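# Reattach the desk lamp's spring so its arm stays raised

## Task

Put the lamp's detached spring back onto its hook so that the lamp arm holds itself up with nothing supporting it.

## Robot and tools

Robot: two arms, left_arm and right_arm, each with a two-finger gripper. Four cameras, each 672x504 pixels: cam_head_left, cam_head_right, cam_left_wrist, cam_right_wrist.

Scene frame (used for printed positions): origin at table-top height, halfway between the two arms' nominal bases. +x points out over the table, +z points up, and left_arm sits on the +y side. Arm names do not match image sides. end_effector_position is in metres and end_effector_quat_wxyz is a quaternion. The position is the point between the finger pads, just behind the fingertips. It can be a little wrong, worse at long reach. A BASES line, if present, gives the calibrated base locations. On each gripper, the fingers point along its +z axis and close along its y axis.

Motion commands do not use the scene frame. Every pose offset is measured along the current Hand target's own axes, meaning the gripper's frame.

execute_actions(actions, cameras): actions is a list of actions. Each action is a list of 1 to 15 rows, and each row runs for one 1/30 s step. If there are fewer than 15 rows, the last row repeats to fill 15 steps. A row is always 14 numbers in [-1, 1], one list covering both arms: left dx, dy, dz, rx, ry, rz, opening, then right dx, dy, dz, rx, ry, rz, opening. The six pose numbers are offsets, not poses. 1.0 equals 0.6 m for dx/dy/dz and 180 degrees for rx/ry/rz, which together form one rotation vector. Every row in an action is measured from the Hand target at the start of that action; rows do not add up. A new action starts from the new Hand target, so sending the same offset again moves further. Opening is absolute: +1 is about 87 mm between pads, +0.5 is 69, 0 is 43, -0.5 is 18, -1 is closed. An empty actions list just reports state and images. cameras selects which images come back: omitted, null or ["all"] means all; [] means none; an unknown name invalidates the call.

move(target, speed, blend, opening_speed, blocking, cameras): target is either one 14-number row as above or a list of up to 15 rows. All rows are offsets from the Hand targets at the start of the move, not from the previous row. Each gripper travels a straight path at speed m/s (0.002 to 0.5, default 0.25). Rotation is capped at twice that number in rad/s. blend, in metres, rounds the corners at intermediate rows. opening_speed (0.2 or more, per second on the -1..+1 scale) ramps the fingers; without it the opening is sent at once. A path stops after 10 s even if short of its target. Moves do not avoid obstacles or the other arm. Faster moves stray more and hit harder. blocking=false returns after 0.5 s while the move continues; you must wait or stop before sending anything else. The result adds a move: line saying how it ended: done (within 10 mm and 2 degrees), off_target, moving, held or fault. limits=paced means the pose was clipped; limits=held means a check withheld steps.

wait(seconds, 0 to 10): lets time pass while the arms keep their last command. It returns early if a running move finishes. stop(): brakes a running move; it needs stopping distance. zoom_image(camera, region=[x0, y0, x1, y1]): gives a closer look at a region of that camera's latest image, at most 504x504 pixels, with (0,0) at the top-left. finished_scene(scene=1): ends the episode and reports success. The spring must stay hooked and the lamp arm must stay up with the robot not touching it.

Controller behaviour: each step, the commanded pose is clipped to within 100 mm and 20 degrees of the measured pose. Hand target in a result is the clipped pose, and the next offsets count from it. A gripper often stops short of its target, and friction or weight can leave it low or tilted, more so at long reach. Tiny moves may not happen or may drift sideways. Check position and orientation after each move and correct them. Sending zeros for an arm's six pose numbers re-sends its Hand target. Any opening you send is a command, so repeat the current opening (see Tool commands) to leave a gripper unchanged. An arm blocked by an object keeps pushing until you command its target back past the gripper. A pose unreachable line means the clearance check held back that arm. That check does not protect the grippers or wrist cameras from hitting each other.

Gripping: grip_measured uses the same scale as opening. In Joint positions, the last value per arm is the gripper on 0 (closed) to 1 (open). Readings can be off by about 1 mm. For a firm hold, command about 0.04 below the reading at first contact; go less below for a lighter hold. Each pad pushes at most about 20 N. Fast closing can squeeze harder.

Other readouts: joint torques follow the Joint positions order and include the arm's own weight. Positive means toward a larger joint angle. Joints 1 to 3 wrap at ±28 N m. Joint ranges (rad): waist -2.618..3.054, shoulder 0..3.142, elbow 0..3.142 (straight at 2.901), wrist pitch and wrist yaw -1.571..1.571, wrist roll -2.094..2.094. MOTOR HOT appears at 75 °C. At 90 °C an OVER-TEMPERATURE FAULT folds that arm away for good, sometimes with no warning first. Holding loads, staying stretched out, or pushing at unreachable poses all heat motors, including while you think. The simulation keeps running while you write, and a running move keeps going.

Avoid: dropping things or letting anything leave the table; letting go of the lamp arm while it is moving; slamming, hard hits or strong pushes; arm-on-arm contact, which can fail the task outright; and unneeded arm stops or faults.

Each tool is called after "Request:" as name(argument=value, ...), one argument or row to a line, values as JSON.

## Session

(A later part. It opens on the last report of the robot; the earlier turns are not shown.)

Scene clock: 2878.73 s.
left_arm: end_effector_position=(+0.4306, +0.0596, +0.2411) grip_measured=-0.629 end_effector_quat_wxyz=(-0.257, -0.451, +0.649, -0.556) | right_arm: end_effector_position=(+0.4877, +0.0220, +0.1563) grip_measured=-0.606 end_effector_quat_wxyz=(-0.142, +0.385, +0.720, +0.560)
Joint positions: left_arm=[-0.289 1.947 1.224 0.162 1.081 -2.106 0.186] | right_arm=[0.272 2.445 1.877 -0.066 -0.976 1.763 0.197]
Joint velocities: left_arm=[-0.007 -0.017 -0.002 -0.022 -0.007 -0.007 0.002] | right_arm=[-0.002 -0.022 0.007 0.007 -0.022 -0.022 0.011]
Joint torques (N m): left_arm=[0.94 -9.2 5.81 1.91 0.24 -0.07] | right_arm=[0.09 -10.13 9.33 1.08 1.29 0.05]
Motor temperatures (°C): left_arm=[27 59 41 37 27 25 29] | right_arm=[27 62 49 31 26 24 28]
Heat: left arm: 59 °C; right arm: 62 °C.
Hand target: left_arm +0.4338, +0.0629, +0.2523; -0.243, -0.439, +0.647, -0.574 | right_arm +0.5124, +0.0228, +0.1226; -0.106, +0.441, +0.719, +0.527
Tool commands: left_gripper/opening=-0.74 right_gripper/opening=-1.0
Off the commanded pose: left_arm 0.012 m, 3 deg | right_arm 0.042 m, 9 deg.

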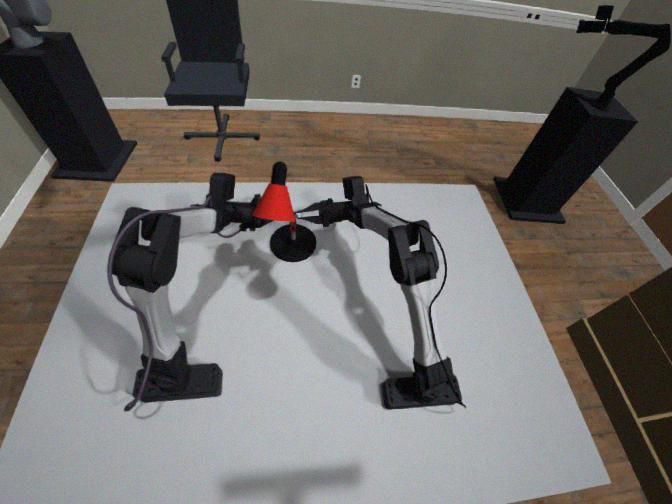

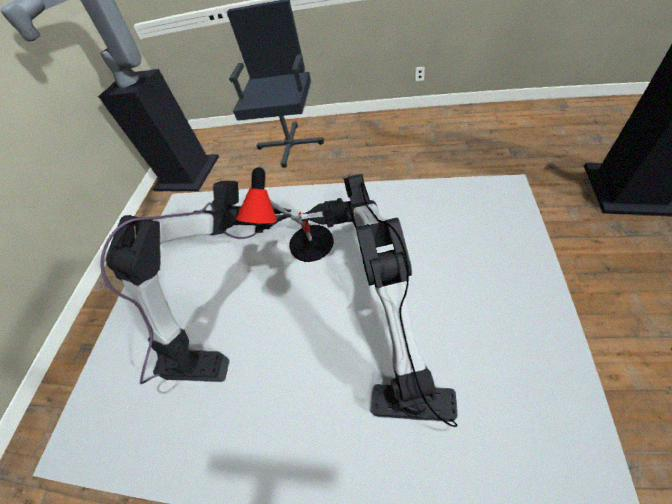

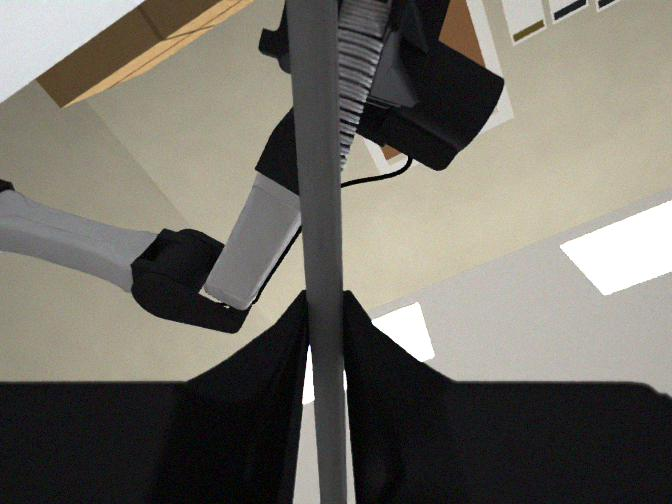

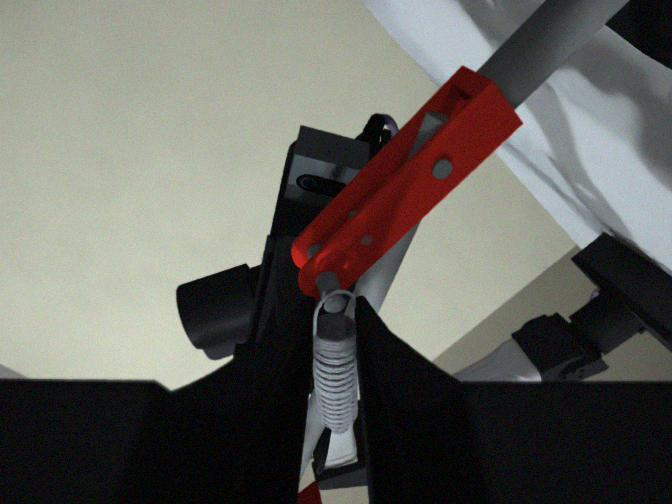

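Request:
move(
  target=[0,0,0,0,0,0,-0.74,-0.0094,-0.0006,0.0033,0,-0.03,0.008,-1.0],
  speed=0.01,
  cameras=["cam_right_wrist"],
)

Request:
zoom_image(
  camera="cam_right_wrist",
  region=[308, 264, 364, 306],
)

Scene clock: 2925.67 s.
left_arm: end_effector_position=(+0.4319, +0.0603, +0.2406) grip_measured=-0.630 end_effector_quat_wxyz=(-0.255, -0.453, +0.649, -0.556) | right_arm: end_effector_position=(+0.4911, +0.0234, +0.1554) grip_measured=-0.606 end_effector_quat_wxyz=(-0.129, +0.400, +0.721, +0.552)
Joint positions: left_arm=[-0.287 1.947 1.224 0.162 1.075 -2.106 0.185] | right_arm=[0.279 2.434 1.877 -0.085 -0.929 1.767 0.197]
Joint velocities: left_arm=[0.002 -0.007 -0.007 -0.007 -0.037 0.051 -0.015] | right_arm=[-0.017 0.012 -0.007 -0.051 -0.022 0.022 -0.011]
Joint torques (N m): left_arm=[0.77 -9.2 5.81 1.92 0.3 -0.07] | right_arm=[0.31 -12.31 6.53 0.98 1.79 0.09]
Motor temperatures (°C): left_arm=[27 59 41 37 27 25 29] | right_arm=[26 63 49 31 27 23 28]
Heat: left arm: 59 °C; right arm: 63 °C.
Hand target: left_arm +0.4337, +0.0628, +0.2523; -0.243, -0.439, +0.647, -0.574 | right_arm +0.5159, +0.0215, +0.1181; -0.079, +0.474, +0.718, +0.504
Off the commanded pose: left_arm 0.012 m, 3 deg | right_arm 0.045 m, 12 deg.
joint sent to its limit (left arm) — joint 6 (wrist roll), lower limit. The joint targets still meet the commanded pose.
move: off_target (left_arm, right_arm)
Images, in order (width x height): cam_right_wrist 672x504.

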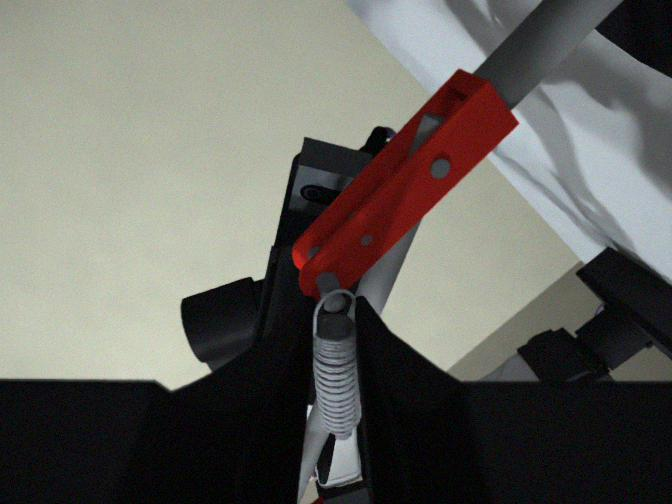

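Scaled by 9.000 from the camera's 672x504 image, which has a finer 960x720 frame.

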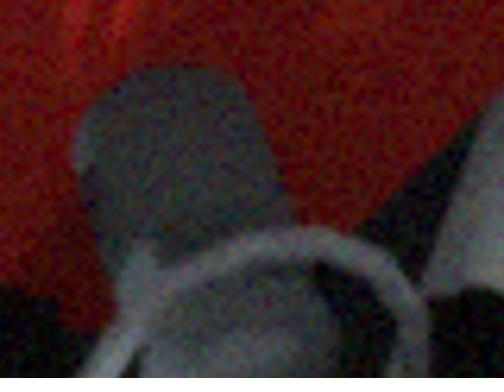

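Request:
zoom_image(
  camera="cam_right_wrist",
  region=[270, 230, 430, 350],
)

Request:
zoom_image(
  camera="cam_right_wrist",
  region=[270, 330, 430, 450],
)

Scaled by 3.150 from the camera's 672x504 image, which has a finer 960x720 frame.

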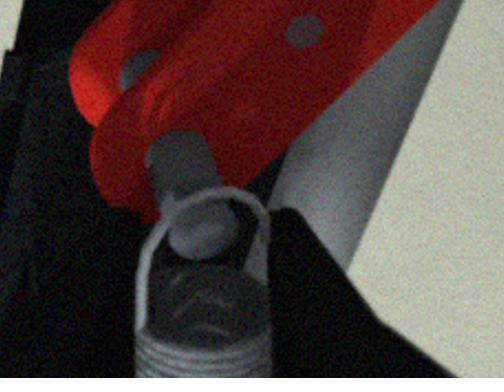

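Scaled by 3.150 from the camera's 672x504 image, which has a finer 960x720 frame.

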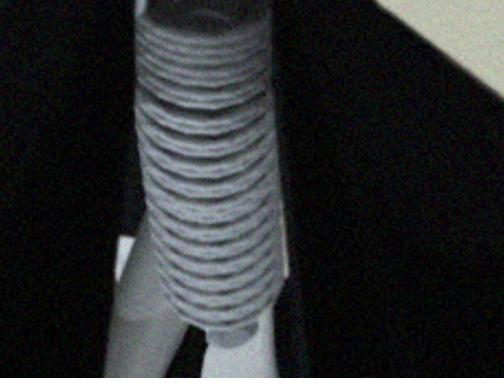

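Request:
move(
  target=[0,0,0,0,0,0,-0.74,0.0152,0.0007,-0.0069,0,0,0,-1.0],
  speed=0.02,
  cameras=["cam_right_wrist"],
)

Request:
zoom_image(
  camera="cam_right_wrist",
  region=[308, 264, 364, 306],
)

Scene clock: 2998.17 s.
left_arm: end_effector_position=(+0.4319, +0.0603, +0.2406) grip_measured=-0.630 end_effector_quat_wxyz=(-0.255, -0.453, +0.649, -0.556) | right_arm: end_effector_position=(+0.4901, +0.0253, +0.1560) grip_measured=-0.606 end_effector_quat_wxyz=(-0.123, +0.409, +0.722, +0.544)
Joint positions: left_arm=[-0.287 1.947 1.224 0.162 1.075 -2.106 0.185] | right_arm=[0.286 2.418 1.868 -0.103 -0.9 1.769 0.197]
Joint velocities: left_arm=[-0.027 -0.012 -0.002 -0.022 0.007 0.066 -0.002] | right_arm=[0.002 -0.012 -0.022 -0.022 -0.007 -0.022 0.014]
Joint torques (N m): left_arm=[0.77 -9.18 5.81 1.91 0.3 -0.07] | right_arm=[0.46 -13.24 6.01 1.13 1.6 0.14]
Motor temperatures (°C): left_arm=[27 59 41 37 27 25 29] | right_arm=[26 68 46 31 30 24 28]
Heat: left arm: 59 °C; right arm: 68 °C.
Hand target: left_arm +0.4337, +0.0628, +0.2523; -0.243, -0.439, +0.647, -0.574 | right_arm +0.5100, +0.0235, +0.1258; -0.078, +0.474, +0.718, +0.504
Off the commanded pose: left_arm 0.012 m, 3 deg | right_arm 0.036 m, 10 deg.
joint sent to its limit (left arm) — joint 6 (wrist roll), lower limit. The joint targets still meet the commanded pose.
move: off_target (left_arm, right_arm)
Images, in order (width x height): cam_right_wrist 672x504.

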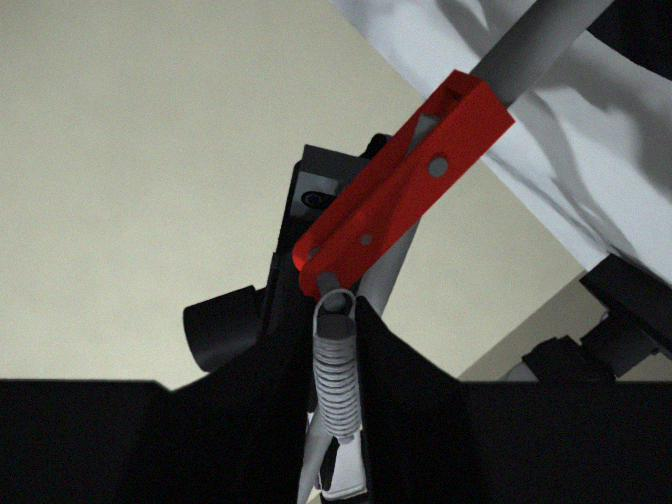

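Scaled by 9.000 from the camera's 672x504 image, which has a finer 960x720 frame.

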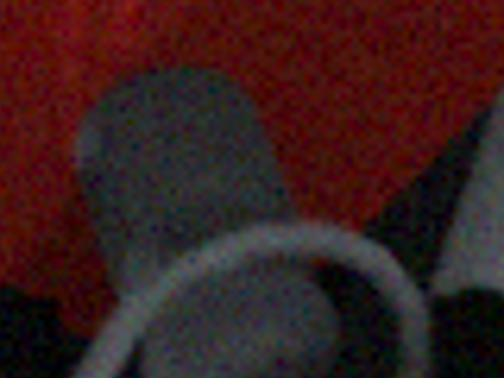

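Request:
move(
  target=[0,0,0,0,0,0,-0.74,0.0032,0.0025,0.0073,0,0,0,-1.0],
  speed=0.01,
  cameras=["cam_right_wrist"],
)

Request:
zoom_image(
  camera="cam_right_wrist",
  region=[308, 264, 364, 306],
)

Scene clock: 3004.33 s.
left_arm: end_effector_position=(+0.4327, +0.0610, +0.2404) grip_measured=-0.630 end_effector_quat_wxyz=(-0.253, -0.455, +0.648, -0.556) | right_arm: end_effector_position=(+0.4901, +0.0277, +0.1554) grip_measured=-0.606 end_effector_quat_wxyz=(-0.123, +0.418, +0.720, +0.540)
Joint positions: left_arm=[-0.285 1.947 1.224 0.162 1.073 -2.106 0.185] | right_arm=[0.292 2.414 1.863 -0.104 -0.883 1.784 0.197]
Joint velocities: left_arm=[0.007 -0.012 0.007 -0.066 -0.037 -0.051 -0.002] | right_arm=[0.012 0.007 -0.007 -0.007 0.051 0.022 -0.002]
Joint torques (N m): left_arm=[0.66 -9.18 5.81 1.91 0.32 -0.07] | right_arm=[0.66 -11.86 7.91 1.14 1.49 0.06]
Motor temperatures (°C): left_arm=[27 59 41 37 27 25 29] | right_arm=[26 67 46 31 30 24 28]
Heat: left arm: 59 °C; right arm: 67 °C.
Hand target: left_arm +0.4338, +0.0629, +0.2523; -0.243, -0.439, +0.647, -0.574 | right_arm +0.5116, +0.0283, +0.1258; -0.079, +0.474, +0.718, +0.504
Off the commanded pose: left_arm 0.012 m, 3 deg | right_arm 0.037 m, 9 deg.
joint sent to its limit (left arm) — joint 6 (wrist roll), lower limit. The joint targets still meet the commanded pose.
move: off_target (left_arm, right_arm)
Images, in order (width x height): cam_right_wrist 672x504.

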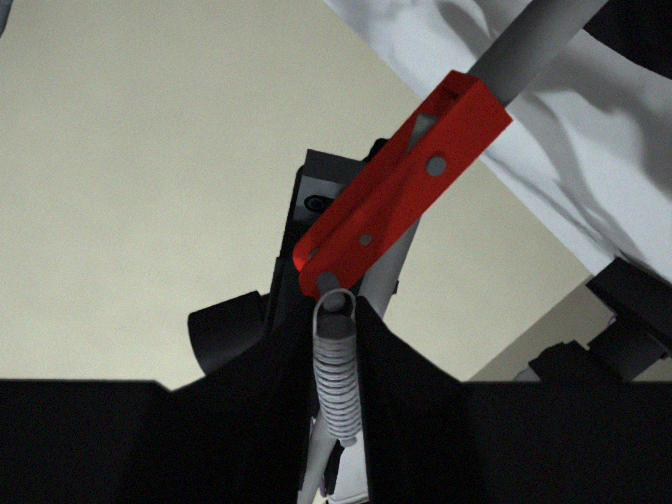

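Scaled by 9.000 from the camera's 672x504 image, which has a finer 960x720 frame.

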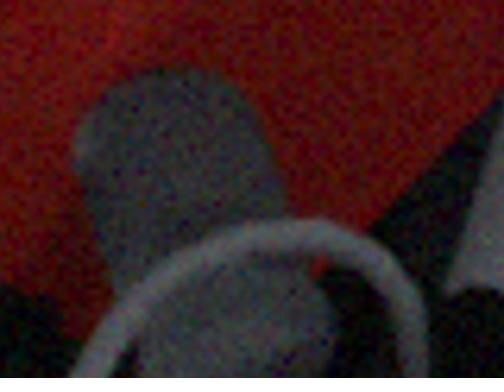

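Request:
move(
  target=[0,0,0,0,0,0,-0.74,0.0032,0.0025,0.0073,0,0,0,-1.0],
  speed=0.01,
  cameras=["cam_right_wrist"],
)

Request:
zoom_image(
  camera="cam_right_wrist",
  region=[308, 264, 364, 306],
)

Scene clock: 3009.03 s.
left_arm: end_effector_position=(+0.4348, +0.0624, +0.2400) grip_measured=-0.631 end_effector_quat_wxyz=(-0.249, -0.457, +0.647, -0.557) | right_arm: end_effector_position=(+0.4934, +0.0301, +0.1561) grip_measured=-0.606 end_effector_quat_wxyz=(-0.113, +0.423, +0.720, +0.538)
Joint positions: left_arm=[-0.282 1.947 1.224 0.164 1.066 -2.106 0.185] | right_arm=[0.299 2.413 1.87 -0.104 -0.856 1.791 0.197]
Joint velocities: left_arm=[0.022 0.002 -0.017 0.037 -0.022 0.007 0.008] | right_arm=[-0.012 -0.012 -0.007 -0.037 0.022 -0.095 -0.008]
Joint torques (N m): left_arm=[0.35 -9.18 5.82 1.9 0.37 -0.07] | right_arm=[0.92 -10.74 8.99 1.15 1.32 0.12]
Motor temperatures (°C): left_arm=[27 59 41 37 27 25 29] | right_arm=[26 66 47 31 29 24 28]
Heat: left arm: 59 °C; right arm: 66 °C.
Hand target: left_arm +0.4338, +0.0629, +0.2523; -0.243, -0.439, +0.647, -0.574 | right_arm +0.5134, +0.0330, +0.1259; -0.078, +0.474, +0.718, +0.504
Off the commanded pose: left_arm 0.012 m, 3 deg | right_arm 0.036 m, 8 deg.
joint sent to its limit (left arm) — joint 6 (wrist roll), lower limit. The joint targets still meet the commanded pose.
move: off_target (left_arm, right_arm)
Images, in order (width x height): cam_right_wrist 672x504.

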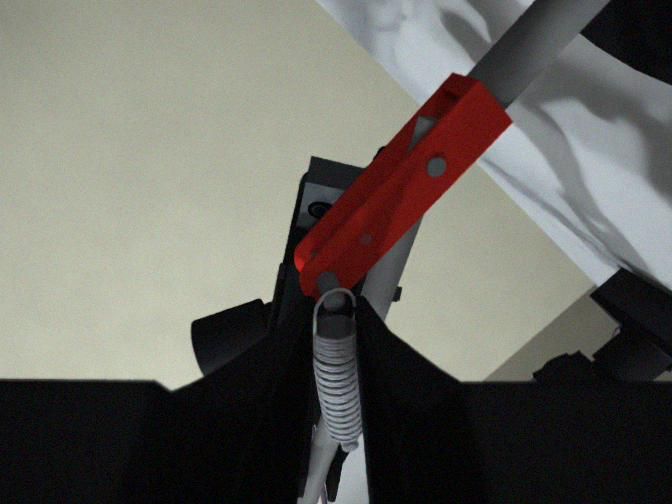

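Scaled by 9.000 from the camera's 672x504 image, which has a finer 960x720 frame.

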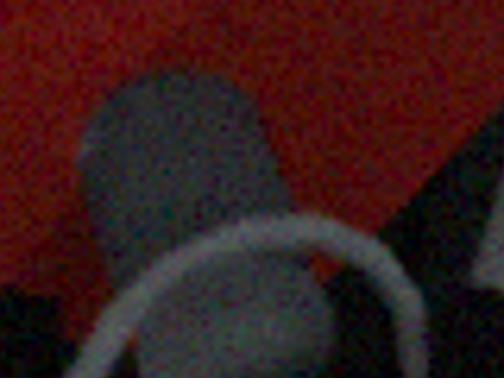

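Request:
wait(
  seconds=0,
)

Request:
zoom_image(
  camera="cam_head_left",
  region=[240, 150, 352, 276],
)

Request:
zoom_image(
  camera="cam_head_right",
  region=[248, 160, 360, 286],
)

Scene clock: 3029.00 s.
left_arm: end_effector_position=(+0.4348, +0.0624, +0.2400) grip_measured=-0.631 end_effector_quat_wxyz=(-0.249, -0.457, +0.647, -0.557) | right_arm: end_effector_position=(+0.4934, +0.0303, +0.1561) grip_measured=-0.606 end_effector_quat_wxyz=(-0.114, +0.423, +0.720, +0.538)
Joint positions: left_arm=[-0.282 1.947 1.224 0.164 1.066 -2.106 0.185] | right_arm=[0.299 2.413 1.87 -0.104 -0.856 1.792 0.197]
Joint velocities: left_arm=[-0.007 0.002 0.002 -0.037 -0.007 0.022 -0.002] | right_arm=[-0.002 -0.002 -0.012 -0.051 -0.007 0.007 -0.008]
Joint torques (N m): left_arm=[0.34 -9.18 5.81 1.9 0.37 -0.07] | right_arm=[0.94 -10.76 8.98 1.15 1.3 0.11]
Motor temperatures (°C): left_arm=[27 60 41 37 27 25 29] | right_arm=[26 62 47 31 29 24 28]
Heat: left arm: 60 °C; right arm: 62 °C.
Hand target: left_arm +0.4338, +0.0629, +0.2523; -0.243, -0.439, +0.647, -0.574 | right_arm +0.5133, +0.0331, +0.1259; -0.078, +0.474, +0.718, +0.504
Tool commands: left_gripper/opening=-0.74 right_gripper/opening=-1.0
Off the commanded pose: left_arm 0.012 m, 3 deg | right_arm 0.036 m, 8 deg.

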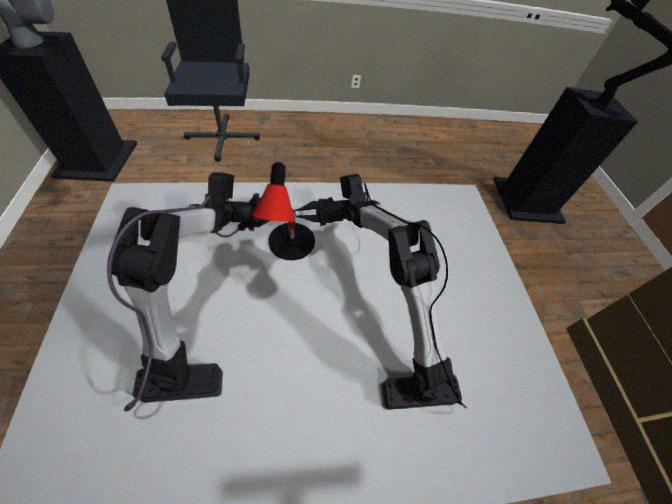

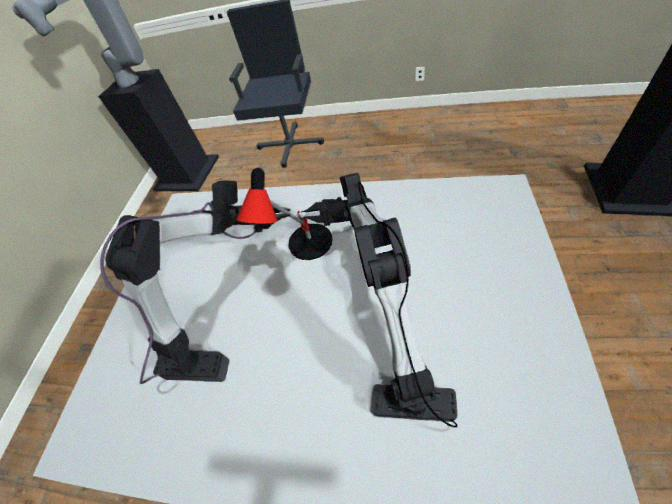

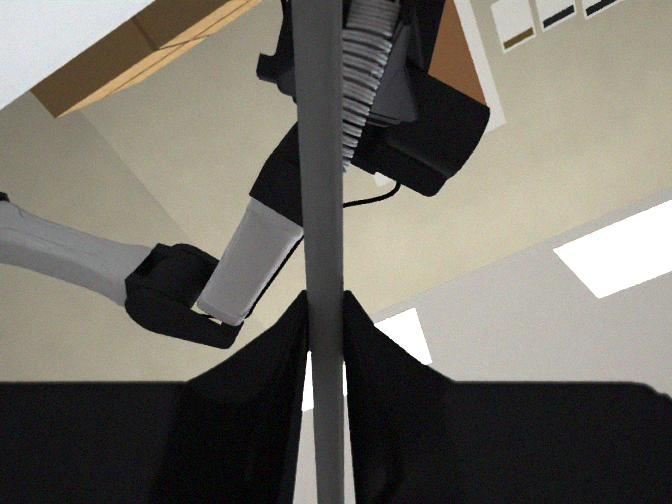

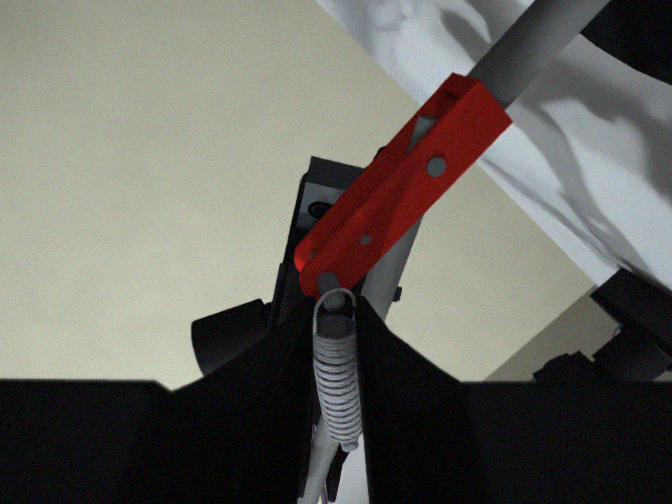

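Scaled by 4.000 from the camera's 672x504 image, which has a finer 960x720 frame.

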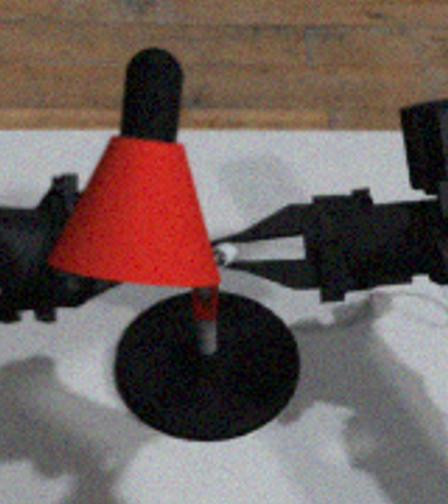

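Scaled by 4.000 from the camera's 672x504 image, which has a finer 960x720 frame.

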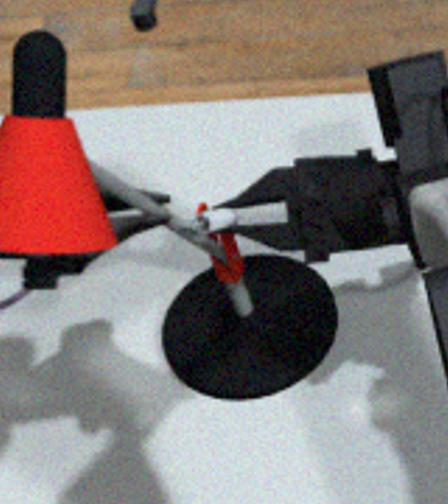

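Request:
move(
  target=[0,0,0,0,0,0,-0.74,0.0122,0.0006,-0.0055,0,0,0,-1.0],
  speed=0.02,
  cameras=["cam_right_wrist"],
)

Request:
zoom_image(
  camera="cam_right_wrist",
  region=[308, 264, 364, 306],
)

Scene clock: 3059.27 s.
left_arm: end_effector_position=(+0.4348, +0.0625, +0.2400) grip_measured=-0.631 end_effector_quat_wxyz=(-0.249, -0.457, +0.647, -0.557) | right_arm: end_effector_position=(+0.4933, +0.0304, +0.1561) grip_measured=-0.606 end_effector_quat_wxyz=(-0.114, +0.424, +0.720, +0.538)
Joint positions: left_arm=[-0.282 1.947 1.224 0.164 1.066 -2.106 0.185] | right_arm=[0.299 2.413 1.87 -0.104 -0.855 1.794 0.197]
Joint velocities: left_arm=[-0.007 0.002 -0.012 0.022 0.007 0.007 -0.018] | right_arm=[-0.007 -0.002 -0.007 0.007 0.022 -0.022 0.005]
Joint torques (N m): left_arm=[0.35 -9.17 5.81 1.9 0.38 -0.07] | right_arm=[1.42 -12.72 7.84 1.1 1.34 0.14]
Motor temperatures (°C): left_arm=[27 60 41 38 27 25 29] | right_arm=[26 61 48 31 29 24 28]
Heat: left arm: 60 °C; right arm: 61 °C.
Hand target: left_arm +0.4338, +0.0629, +0.2523; -0.243, -0.439, +0.647, -0.574 | right_arm +0.5085, +0.0348, +0.1320; -0.078, +0.474, +0.718, +0.504
Off the commanded pose: left_arm 0.012 m, 3 deg | right_arm 0.029 m, 8 deg.
joint sent to its limit (left arm) — joint 6 (wrist roll), lower limit. The joint targets still meet the commanded pose.
move: off_target (left_arm, right_arm)
Images, in order (width x height): cam_right_wrist 672x504.

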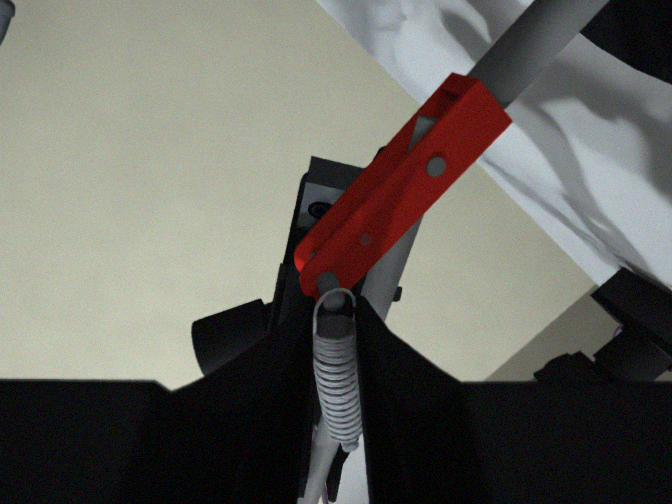

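Scaled by 9.000 from the camera's 672x504 image, which has a finer 960x720 frame.

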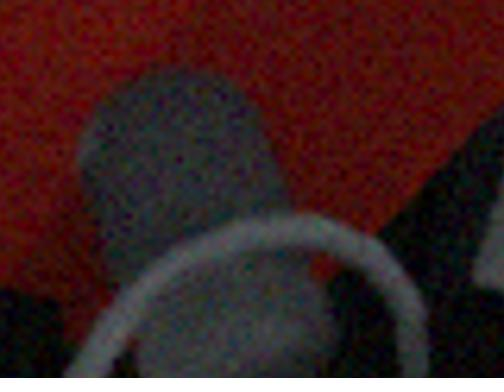

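Request:
move(
  target=[0,0,0,0,0,0,-0.74,0.0122,0.0006,-0.0055,0,0,0,-1.0],
  speed=0.02,
  cameras=["cam_right_wrist"],
)

Request:
zoom_image(
  camera="cam_right_wrist",
  region=[308, 264, 364, 306],
)

Scene clock: 3063.00 s.
left_arm: end_effector_position=(+0.4348, +0.0625, +0.2400) grip_measured=-0.631 end_effector_quat_wxyz=(-0.249, -0.457, +0.647, -0.557) | right_arm: end_effector_position=(+0.4934, +0.0306, +0.1567) grip_measured=-0.606 end_effector_quat_wxyz=(-0.111, +0.431, +0.720, +0.532)
Joint positions: left_arm=[-0.282 1.947 1.224 0.164 1.066 -2.106 0.185] | right_arm=[0.302 2.405 1.87 -0.122 -0.838 1.795 0.197]
Joint velocities: left_arm=[0.007 0.007 0.012 0.037 0.037 -0.022 -0.008] | right_arm=[-0.017 0.007 -0.017 -0.022 -0.007 0.051 0.011]
Joint torques (N m): left_arm=[0.35 -9.18 5.81 1.9 0.38 -0.07] | right_arm=[1.76 -13.9 6.69 1.23 1.2 0.17]
Motor temperatures (°C): left_arm=[27 60 41 38 27 25 29] | right_arm=[27 61 48 31 29 24 28]
Heat: left arm: 60 °C; right arm: 61 °C.
Hand target: left_arm +0.4338, +0.0629, +0.2523; -0.243, -0.439, +0.647, -0.574 | right_arm +0.5036, +0.0364, +0.1381; -0.078, +0.474, +0.718, +0.504
Off the commanded pose: left_arm 0.012 m, 3 deg | right_arm 0.022 m, 7 deg.
joint sent to its limit (left arm) — joint 6 (wrist roll), lower limit. The joint targets still meet the commanded pose.
move: off_target (left_arm, right_arm)
Images, in order (width x height): cam_right_wrist 672x504.

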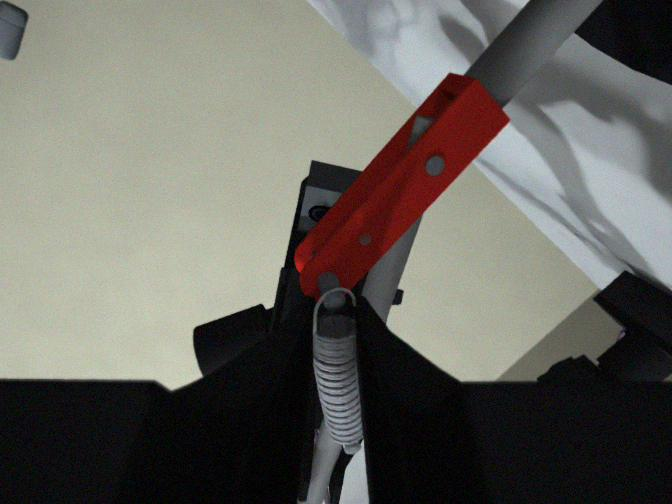

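Scaled by 9.000 from the camera's 672x504 image, which has a finer 960x720 frame.

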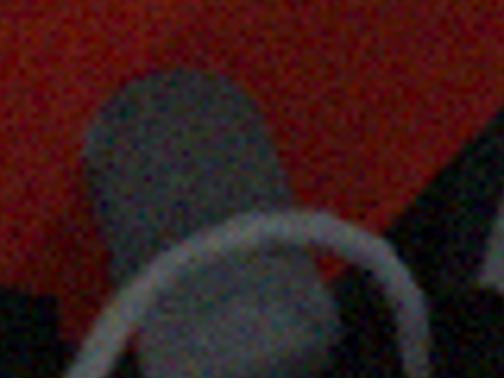

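Request:
move(
  target=[0,0,0,0,0,0,-0.74,0.0122,0.0006,-0.0055,0,0,0,-1.0],
  speed=0.02,
  cameras=["cam_right_wrist"],
)

Request:
zoom_image(
  camera="cam_right_wrist",
  region=[308, 264, 364, 306],
)

Scene clock: 3067.33 s.
left_arm: end_effector_position=(+0.4360, +0.0636, +0.2397) grip_measured=-0.631 end_effector_quat_wxyz=(-0.247, -0.459, +0.647, -0.557) | right_arm: end_effector_position=(+0.4956, +0.0325, +0.1576) grip_measured=-0.606 end_effector_quat_wxyz=(-0.100, +0.442, +0.720, +0.526)
Joint positions: left_arm=[-0.279 1.947 1.224 0.164 1.063 -2.106 0.184] | right_arm=[0.31 2.394 1.87 -0.135 -0.797 1.804 0.197]
Joint velocities: left_arm=[-0.002 -0.007 0.007 -0.007 0.007 0.081 0.011] | right_arm=[0.012 -0.002 -0.017 -0.051 -0.081 -0.007 -0.005]
Joint torques (N m): left_arm=[0.1 -9.18 5.79 1.9 0.41 -0.07] | right_arm=[1.73 -14.9 5.5 1.28 0.84 0.12]
Motor temperatures (°C): left_arm=[27 60 41 38 27 25 29] | right_arm=[27 63 48 31 28 24 28]
Heat: left arm: 60 °C; right arm: 63 °C.
Hand target: left_arm +0.4338, +0.0629, +0.2523; -0.243, -0.439, +0.647, -0.574 | right_arm +0.4988, +0.0382, +0.1444; -0.078, +0.474, +0.718, +0.504
Off the commanded pose: left_arm 0.013 m, 3 deg | right_arm 0.015 m, 5 deg.
joint sent to its limit (left arm) — joint 6 (wrist roll), lower limit. The joint targets still meet the commanded pose.
move: off_target (left_arm, right_arm)
Images, in order (width x height): cam_right_wrist 672x504.

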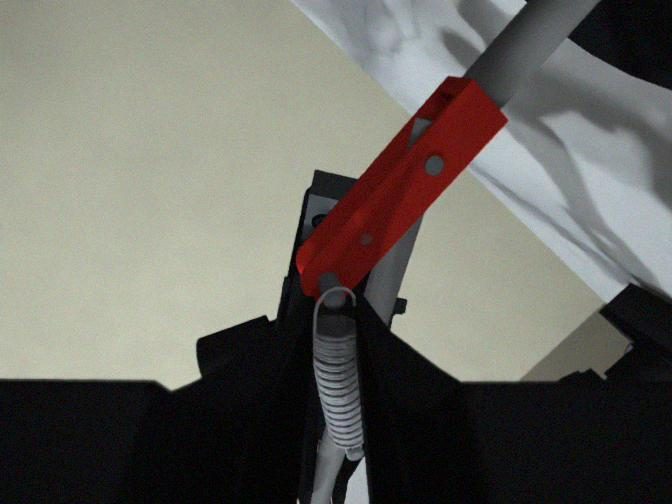

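Scaled by 9.000 from the camera's 672x504 image, which has a finer 960x720 frame.

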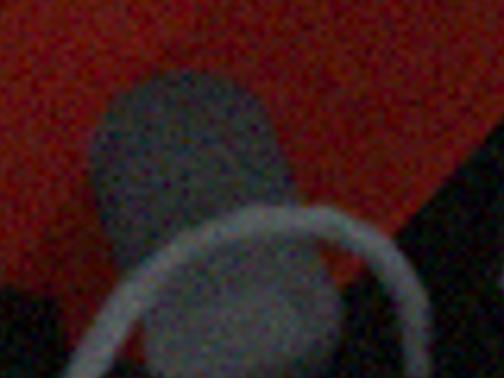

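Request:
zoom_image(
  camera="cam_right_wrist",
  region=[312, 270, 360, 318],
)

Scaled by 10.500 from the camera's 672x504 image, which has a finer 960x720 frame.

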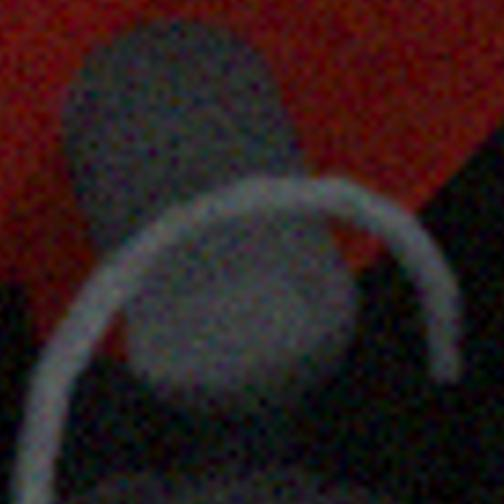

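Request:
move(
  target=[0,-0.0155,0.0062,0,0,0,-0.67,0,0,0,0,0,0,-1.0],
  speed=0.01,
  opening_speed=0.3,
)

Request:
zoom_image(
  camera="cam_right_wrist",
  region=[312, 270, 360, 318],
)

Scene clock: 3114.00 s.
left_arm: end_effector_position=(+0.4381, +0.0631, +0.2409) grip_measured=-0.631 end_effector_quat_wxyz=(-0.250, -0.460, +0.646, -0.555) | right_arm: end_effector_position=(+0.4956, +0.0325, +0.1576) grip_measured=-0.606 end_effector_quat_wxyz=(-0.100, +0.443, +0.720, +0.525)
Joint positions: left_arm=[-0.279 1.953 1.241 0.148 1.066 -2.106 0.184] | right_arm=[0.31 2.394 1.87 -0.135 -0.797 1.804 0.197]
Joint velocities: left_arm=[0.007 0.002 -0.012 -0.066 0.022 0.007 0.002] | right_arm=[0.002 0.012 0.007 0.022 0.051 -0.037 0.011]
Joint torques (N m): left_arm=[-0.12 -8.03 8.46 1.77 0.36 -0.07] | right_arm=[1.76 -14.89 5.5 1.28 0.84 0.14]
Motor temperatures (°C): left_arm=[27 60 41 38 27 25 29] | right_arm=[27 71 46 31 27 24 28]
Heat: left arm: 60 °C; right arm: 71 °C.
Hand target: left_arm +0.4423, +0.0597, +0.2563; -0.243, -0.439, +0.647, -0.574 | right_arm +0.4988, +0.0382, +0.1444; -0.078, +0.474, +0.718, +0.504
Off the commanded pose: left_arm 0.016 m, 3 deg | right_arm 0.015 m, 5 deg.
joint sent to its limit (left arm) — joint 6 (wrist roll), lower limit. The joint targets still meet the commanded pose.
move: off_target (left_arm, right_arm)

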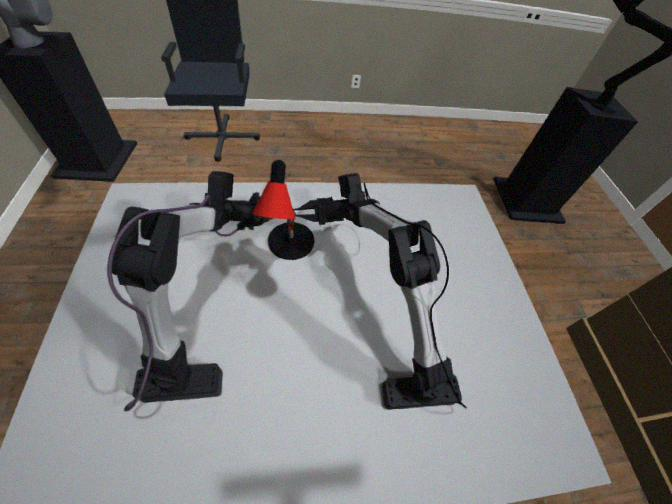

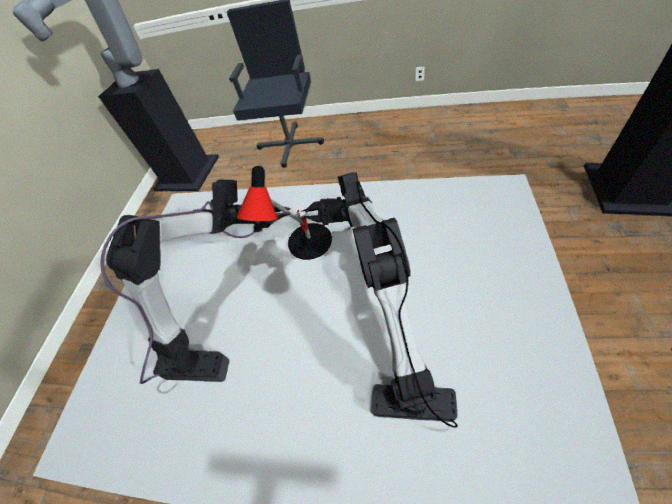

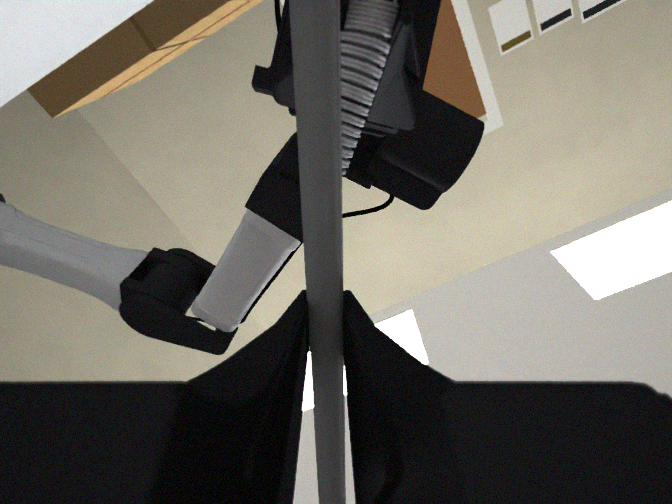

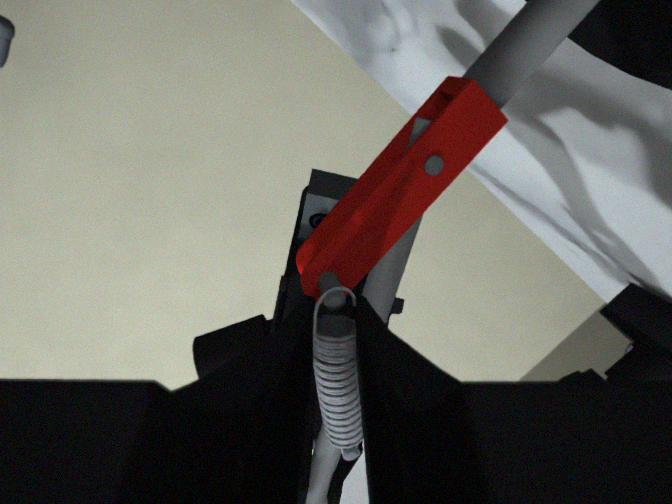

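Scaled by 10.500 from the camera's 672x504 image, which has a finer 960x720 frame.

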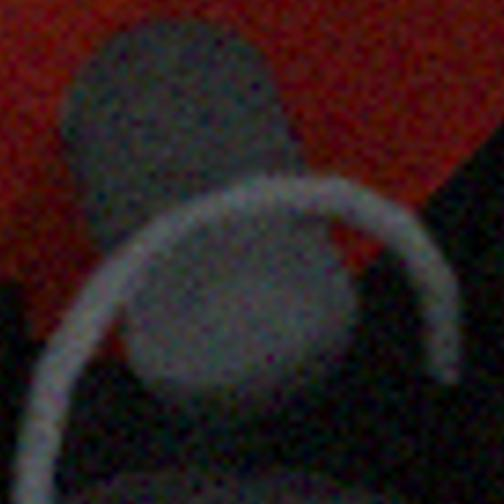

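Request:
move(
  target=[0,-0.0155,0.0062,0,0,0,-0.67,0,0,0,0,0,0,-1.0],
  speed=0.012,
  cameras=["cam_right_wrist"],
)

Request:
zoom_image(
  camera="cam_right_wrist",
  region=[312, 270, 360, 318],
)

Scene clock: 3118.10 s.
left_arm: end_effector_position=(+0.4433, +0.0620, +0.2436) grip_measured=-0.630 end_effector_quat_wxyz=(-0.261, -0.462, +0.645, -0.550) | right_arm: end_effector_position=(+0.4958, +0.0324, +0.1576) grip_measured=-0.606 end_effector_quat_wxyz=(-0.100, +0.444, +0.719, +0.525)
Joint positions: left_arm=[-0.277 1.976 1.29 0.1 1.082 -2.106 0.185] | right_arm=[0.31 2.394 1.87 -0.135 -0.797 1.807 0.197]
Joint velocities: left_arm=[-0.007 -0.027 0.007 -0.022 -0.022 -0.066 0.015] | right_arm=[0.002 -0.017 -0.002 -0.051 -0.007 -0.051 -0.002]
Joint torques (N m): left_arm=[-0.51 -8.12 8.83 1.94 0.21 -0.07] | right_arm=[1.74 -14.87 5.5 1.27 0.84 0.11]
Motor temperatures (°C): left_arm=[27 59 41 38 27 25 29] | right_arm=[27 71 46 32 27 24 28]
Heat: left arm: 59 °C; right arm: 71 °C.
Hand target: left_arm +0.4509, +0.0566, +0.2603; -0.243, -0.439, +0.647, -0.574 | right_arm +0.4988, +0.0381, +0.1444; -0.078, +0.474, +0.718, +0.504
Off the commanded pose: left_arm 0.019 m, 4 deg | right_arm 0.015 m, 5 deg.
joint sent to its limit (left arm) — joint 6 (wrist roll), lower limit. The joint targets still meet the commanded pose.
move: off_target (left_arm, right_arm)
Images, in order (width x height): cam_right_wrist 672x504.

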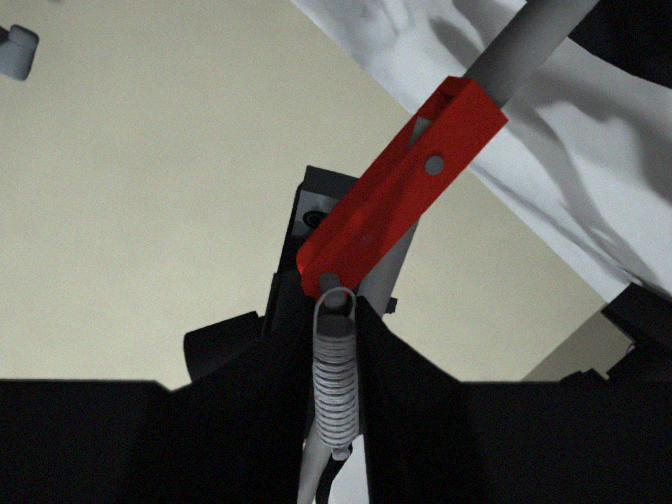

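Scaled by 10.500 from the camera's 672x504 image, which has a finer 960x720 frame.

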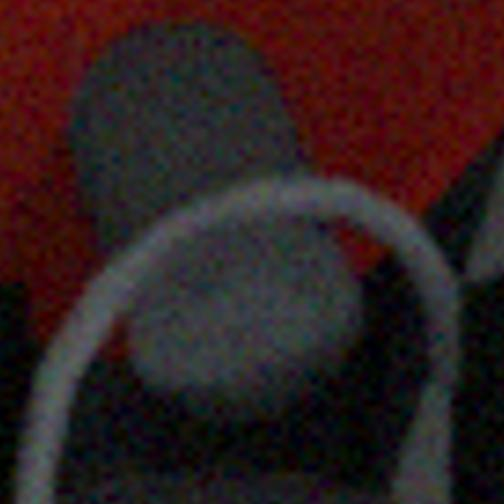

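Request:
move(
  target=[0,-0.0155,0.0062,0,0,0,-0.67,0,0,0,0,0,0,-1.0],
  speed=0.012,
  cameras=["cam_right_wrist", "cam_left_wrist"],
)

Request:
zoom_image(
  camera="cam_right_wrist",
  region=[312, 270, 360, 318],
)

Scene clock: 3122.53 s.
left_arm: end_effector_position=(+0.4494, +0.0600, +0.2458) grip_measured=-0.626 end_effector_quat_wxyz=(-0.270, -0.464, +0.644, -0.545) | right_arm: end_effector_position=(+0.4977, +0.0325, +0.1572) grip_measured=-0.606 end_effector_quat_wxyz=(-0.096, +0.450, +0.717, +0.523)
Joint positions: left_arm=[-0.277 2 1.34 0.056 1.092 -2.106 0.187] | right_arm=[0.312 2.392 1.87 -0.135 -0.78 1.815 0.197]
Joint velocities: left_arm=[0.007 0.002 0.007 -0.022 -0.051 0.037 -0.018] | right_arm=[-0.002 -0.007 0.002 -0.007 -0.066 -0.037 -0.008]
Joint torques (N m): left_arm=[-0.7 -8.34 9.13 2.04 0.11 -0.07] | right_arm=[1.66 -14.69 5.53 1.29 0.68 0.04]
Motor temperatures (°C): left_arm=[27 58 43 38 27 25 29] | right_arm=[27 72 46 32 27 24 28]
Heat: left arm: 58 °C; right arm: 72 °C.
Hand target: left_arm +0.4594, +0.0534, +0.2643; -0.243, -0.439, +0.647, -0.574 | right_arm +0.4987, +0.0383, +0.1442; -0.078, +0.474, +0.718, +0.504
Off the commanded pose: left_arm 0.022 m, 5 deg | right_arm 0.014 m, 4 deg.
joint sent to its limit (left arm) — joint 6 (wrist roll), lower limit. The joint targets still meet the commanded pose.
move: off_target (left_arm, right_arm)
Images, in order (width x height): cam_left_wrist 672x504, cam_right_wrist 672x504.

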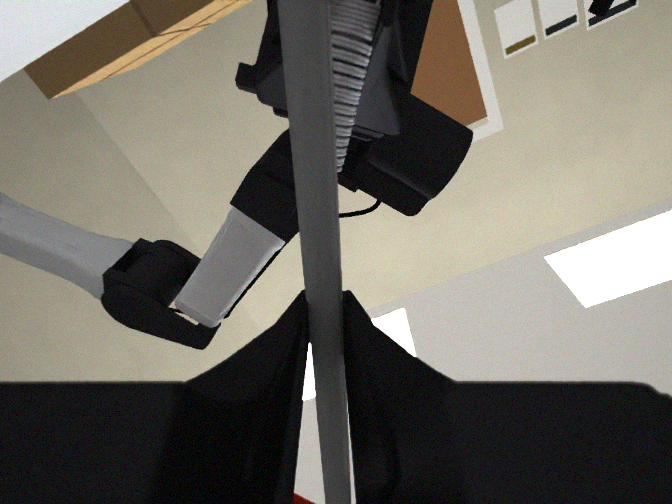

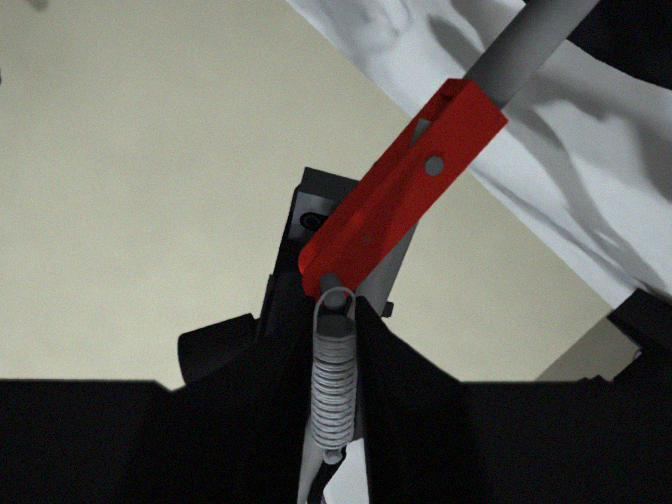

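Scaled by 10.500 from the camera's 672x504 image, which has a finer 960x720 frame.

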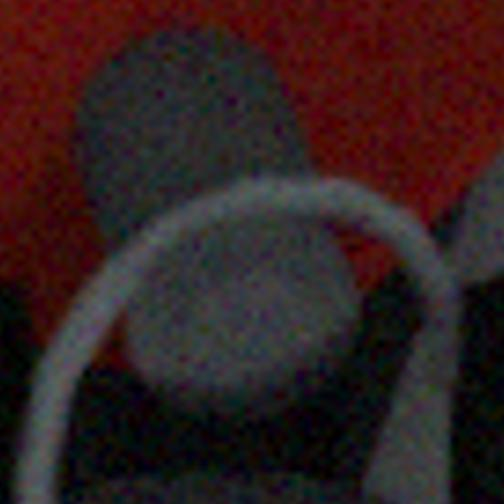

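Request:
move(
  target=[0,0,0,0,0,0,-0.67,-0.0182,-0.0008,0.0083,0,0,0,-1.0],
  speed=0.015,
  cameras=["cam_right_wrist"],
)

Request:
zoom_image(
  camera="cam_right_wrist",
  region=[312, 270, 360, 318],
)

Scene clock: 3126.97 s.
left_arm: end_effector_position=(+0.4495, +0.0600, +0.2459) grip_measured=-0.626 end_effector_quat_wxyz=(-0.270, -0.465, +0.644, -0.544) | right_arm: end_effector_position=(+0.4978, +0.0325, +0.1572) grip_measured=-0.606 end_effector_quat_wxyz=(-0.096, +0.450, +0.717, +0.523)
Joint positions: left_arm=[-0.277 2 1.341 0.055 1.092 -2.106 0.187] | right_arm=[0.312 2.392 1.87 -0.135 -0.78 1.815 0.197]
Joint velocities: left_arm=[-0.002 -0.002 -0.007 -0.007 0.037 -0.081 -0.015] | right_arm=[-0.022 -0.002 -0.002 0.007 0.081 0.007 0.002]
Joint torques (N m): left_arm=[-0.68 -8.35 9.11 2.06 0.11 -0.07] | right_arm=[0.85 -11.33 7.87 1.35 0.6 -0.04]
Motor temperatures (°C): left_arm=[27 58 44 38 27 25 29] | right_arm=[27 73 46 32 27 24 28]
Heat: left arm: 58 °C; right arm: 73 °C.
Hand target: left_arm +0.4595, +0.0534, +0.2644; -0.243, -0.439, +0.647, -0.574 | right_arm +0.5060, +0.0358, +0.1350; -0.078, +0.474, +0.718, +0.504
Off the commanded pose: left_arm 0.022 m, 5 deg | right_arm 0.024 m, 4 deg.
joint sent to its limit (left arm) — joint 6 (wrist roll), lower limit. The joint targets still meet the commanded pose.
move: off_target (left_arm, right_arm)
Images, in order (width x height): cam_right_wrist 672x504.

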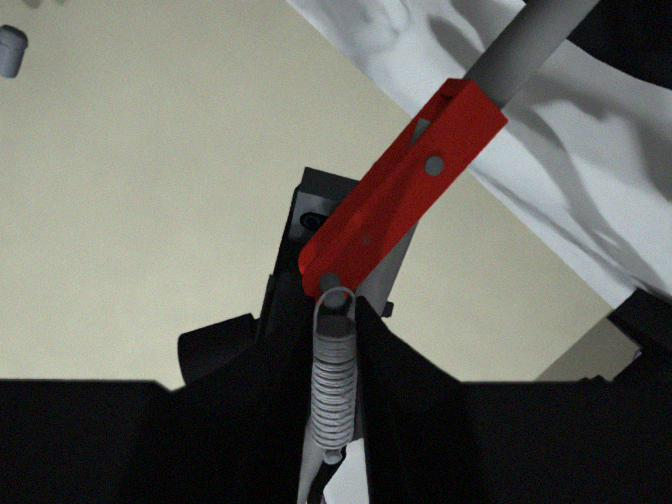

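Scaled by 10.500 from the camera's 672x504 image, which has a finer 960x720 frame.

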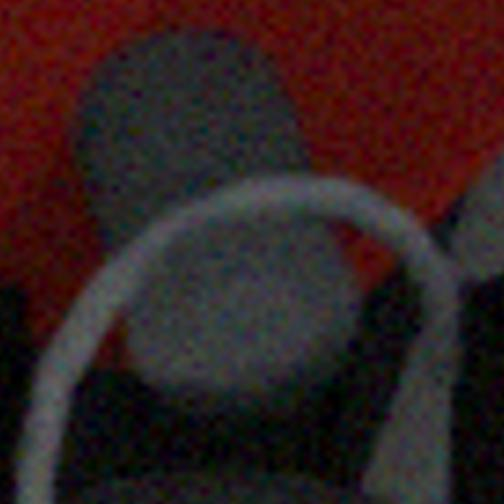

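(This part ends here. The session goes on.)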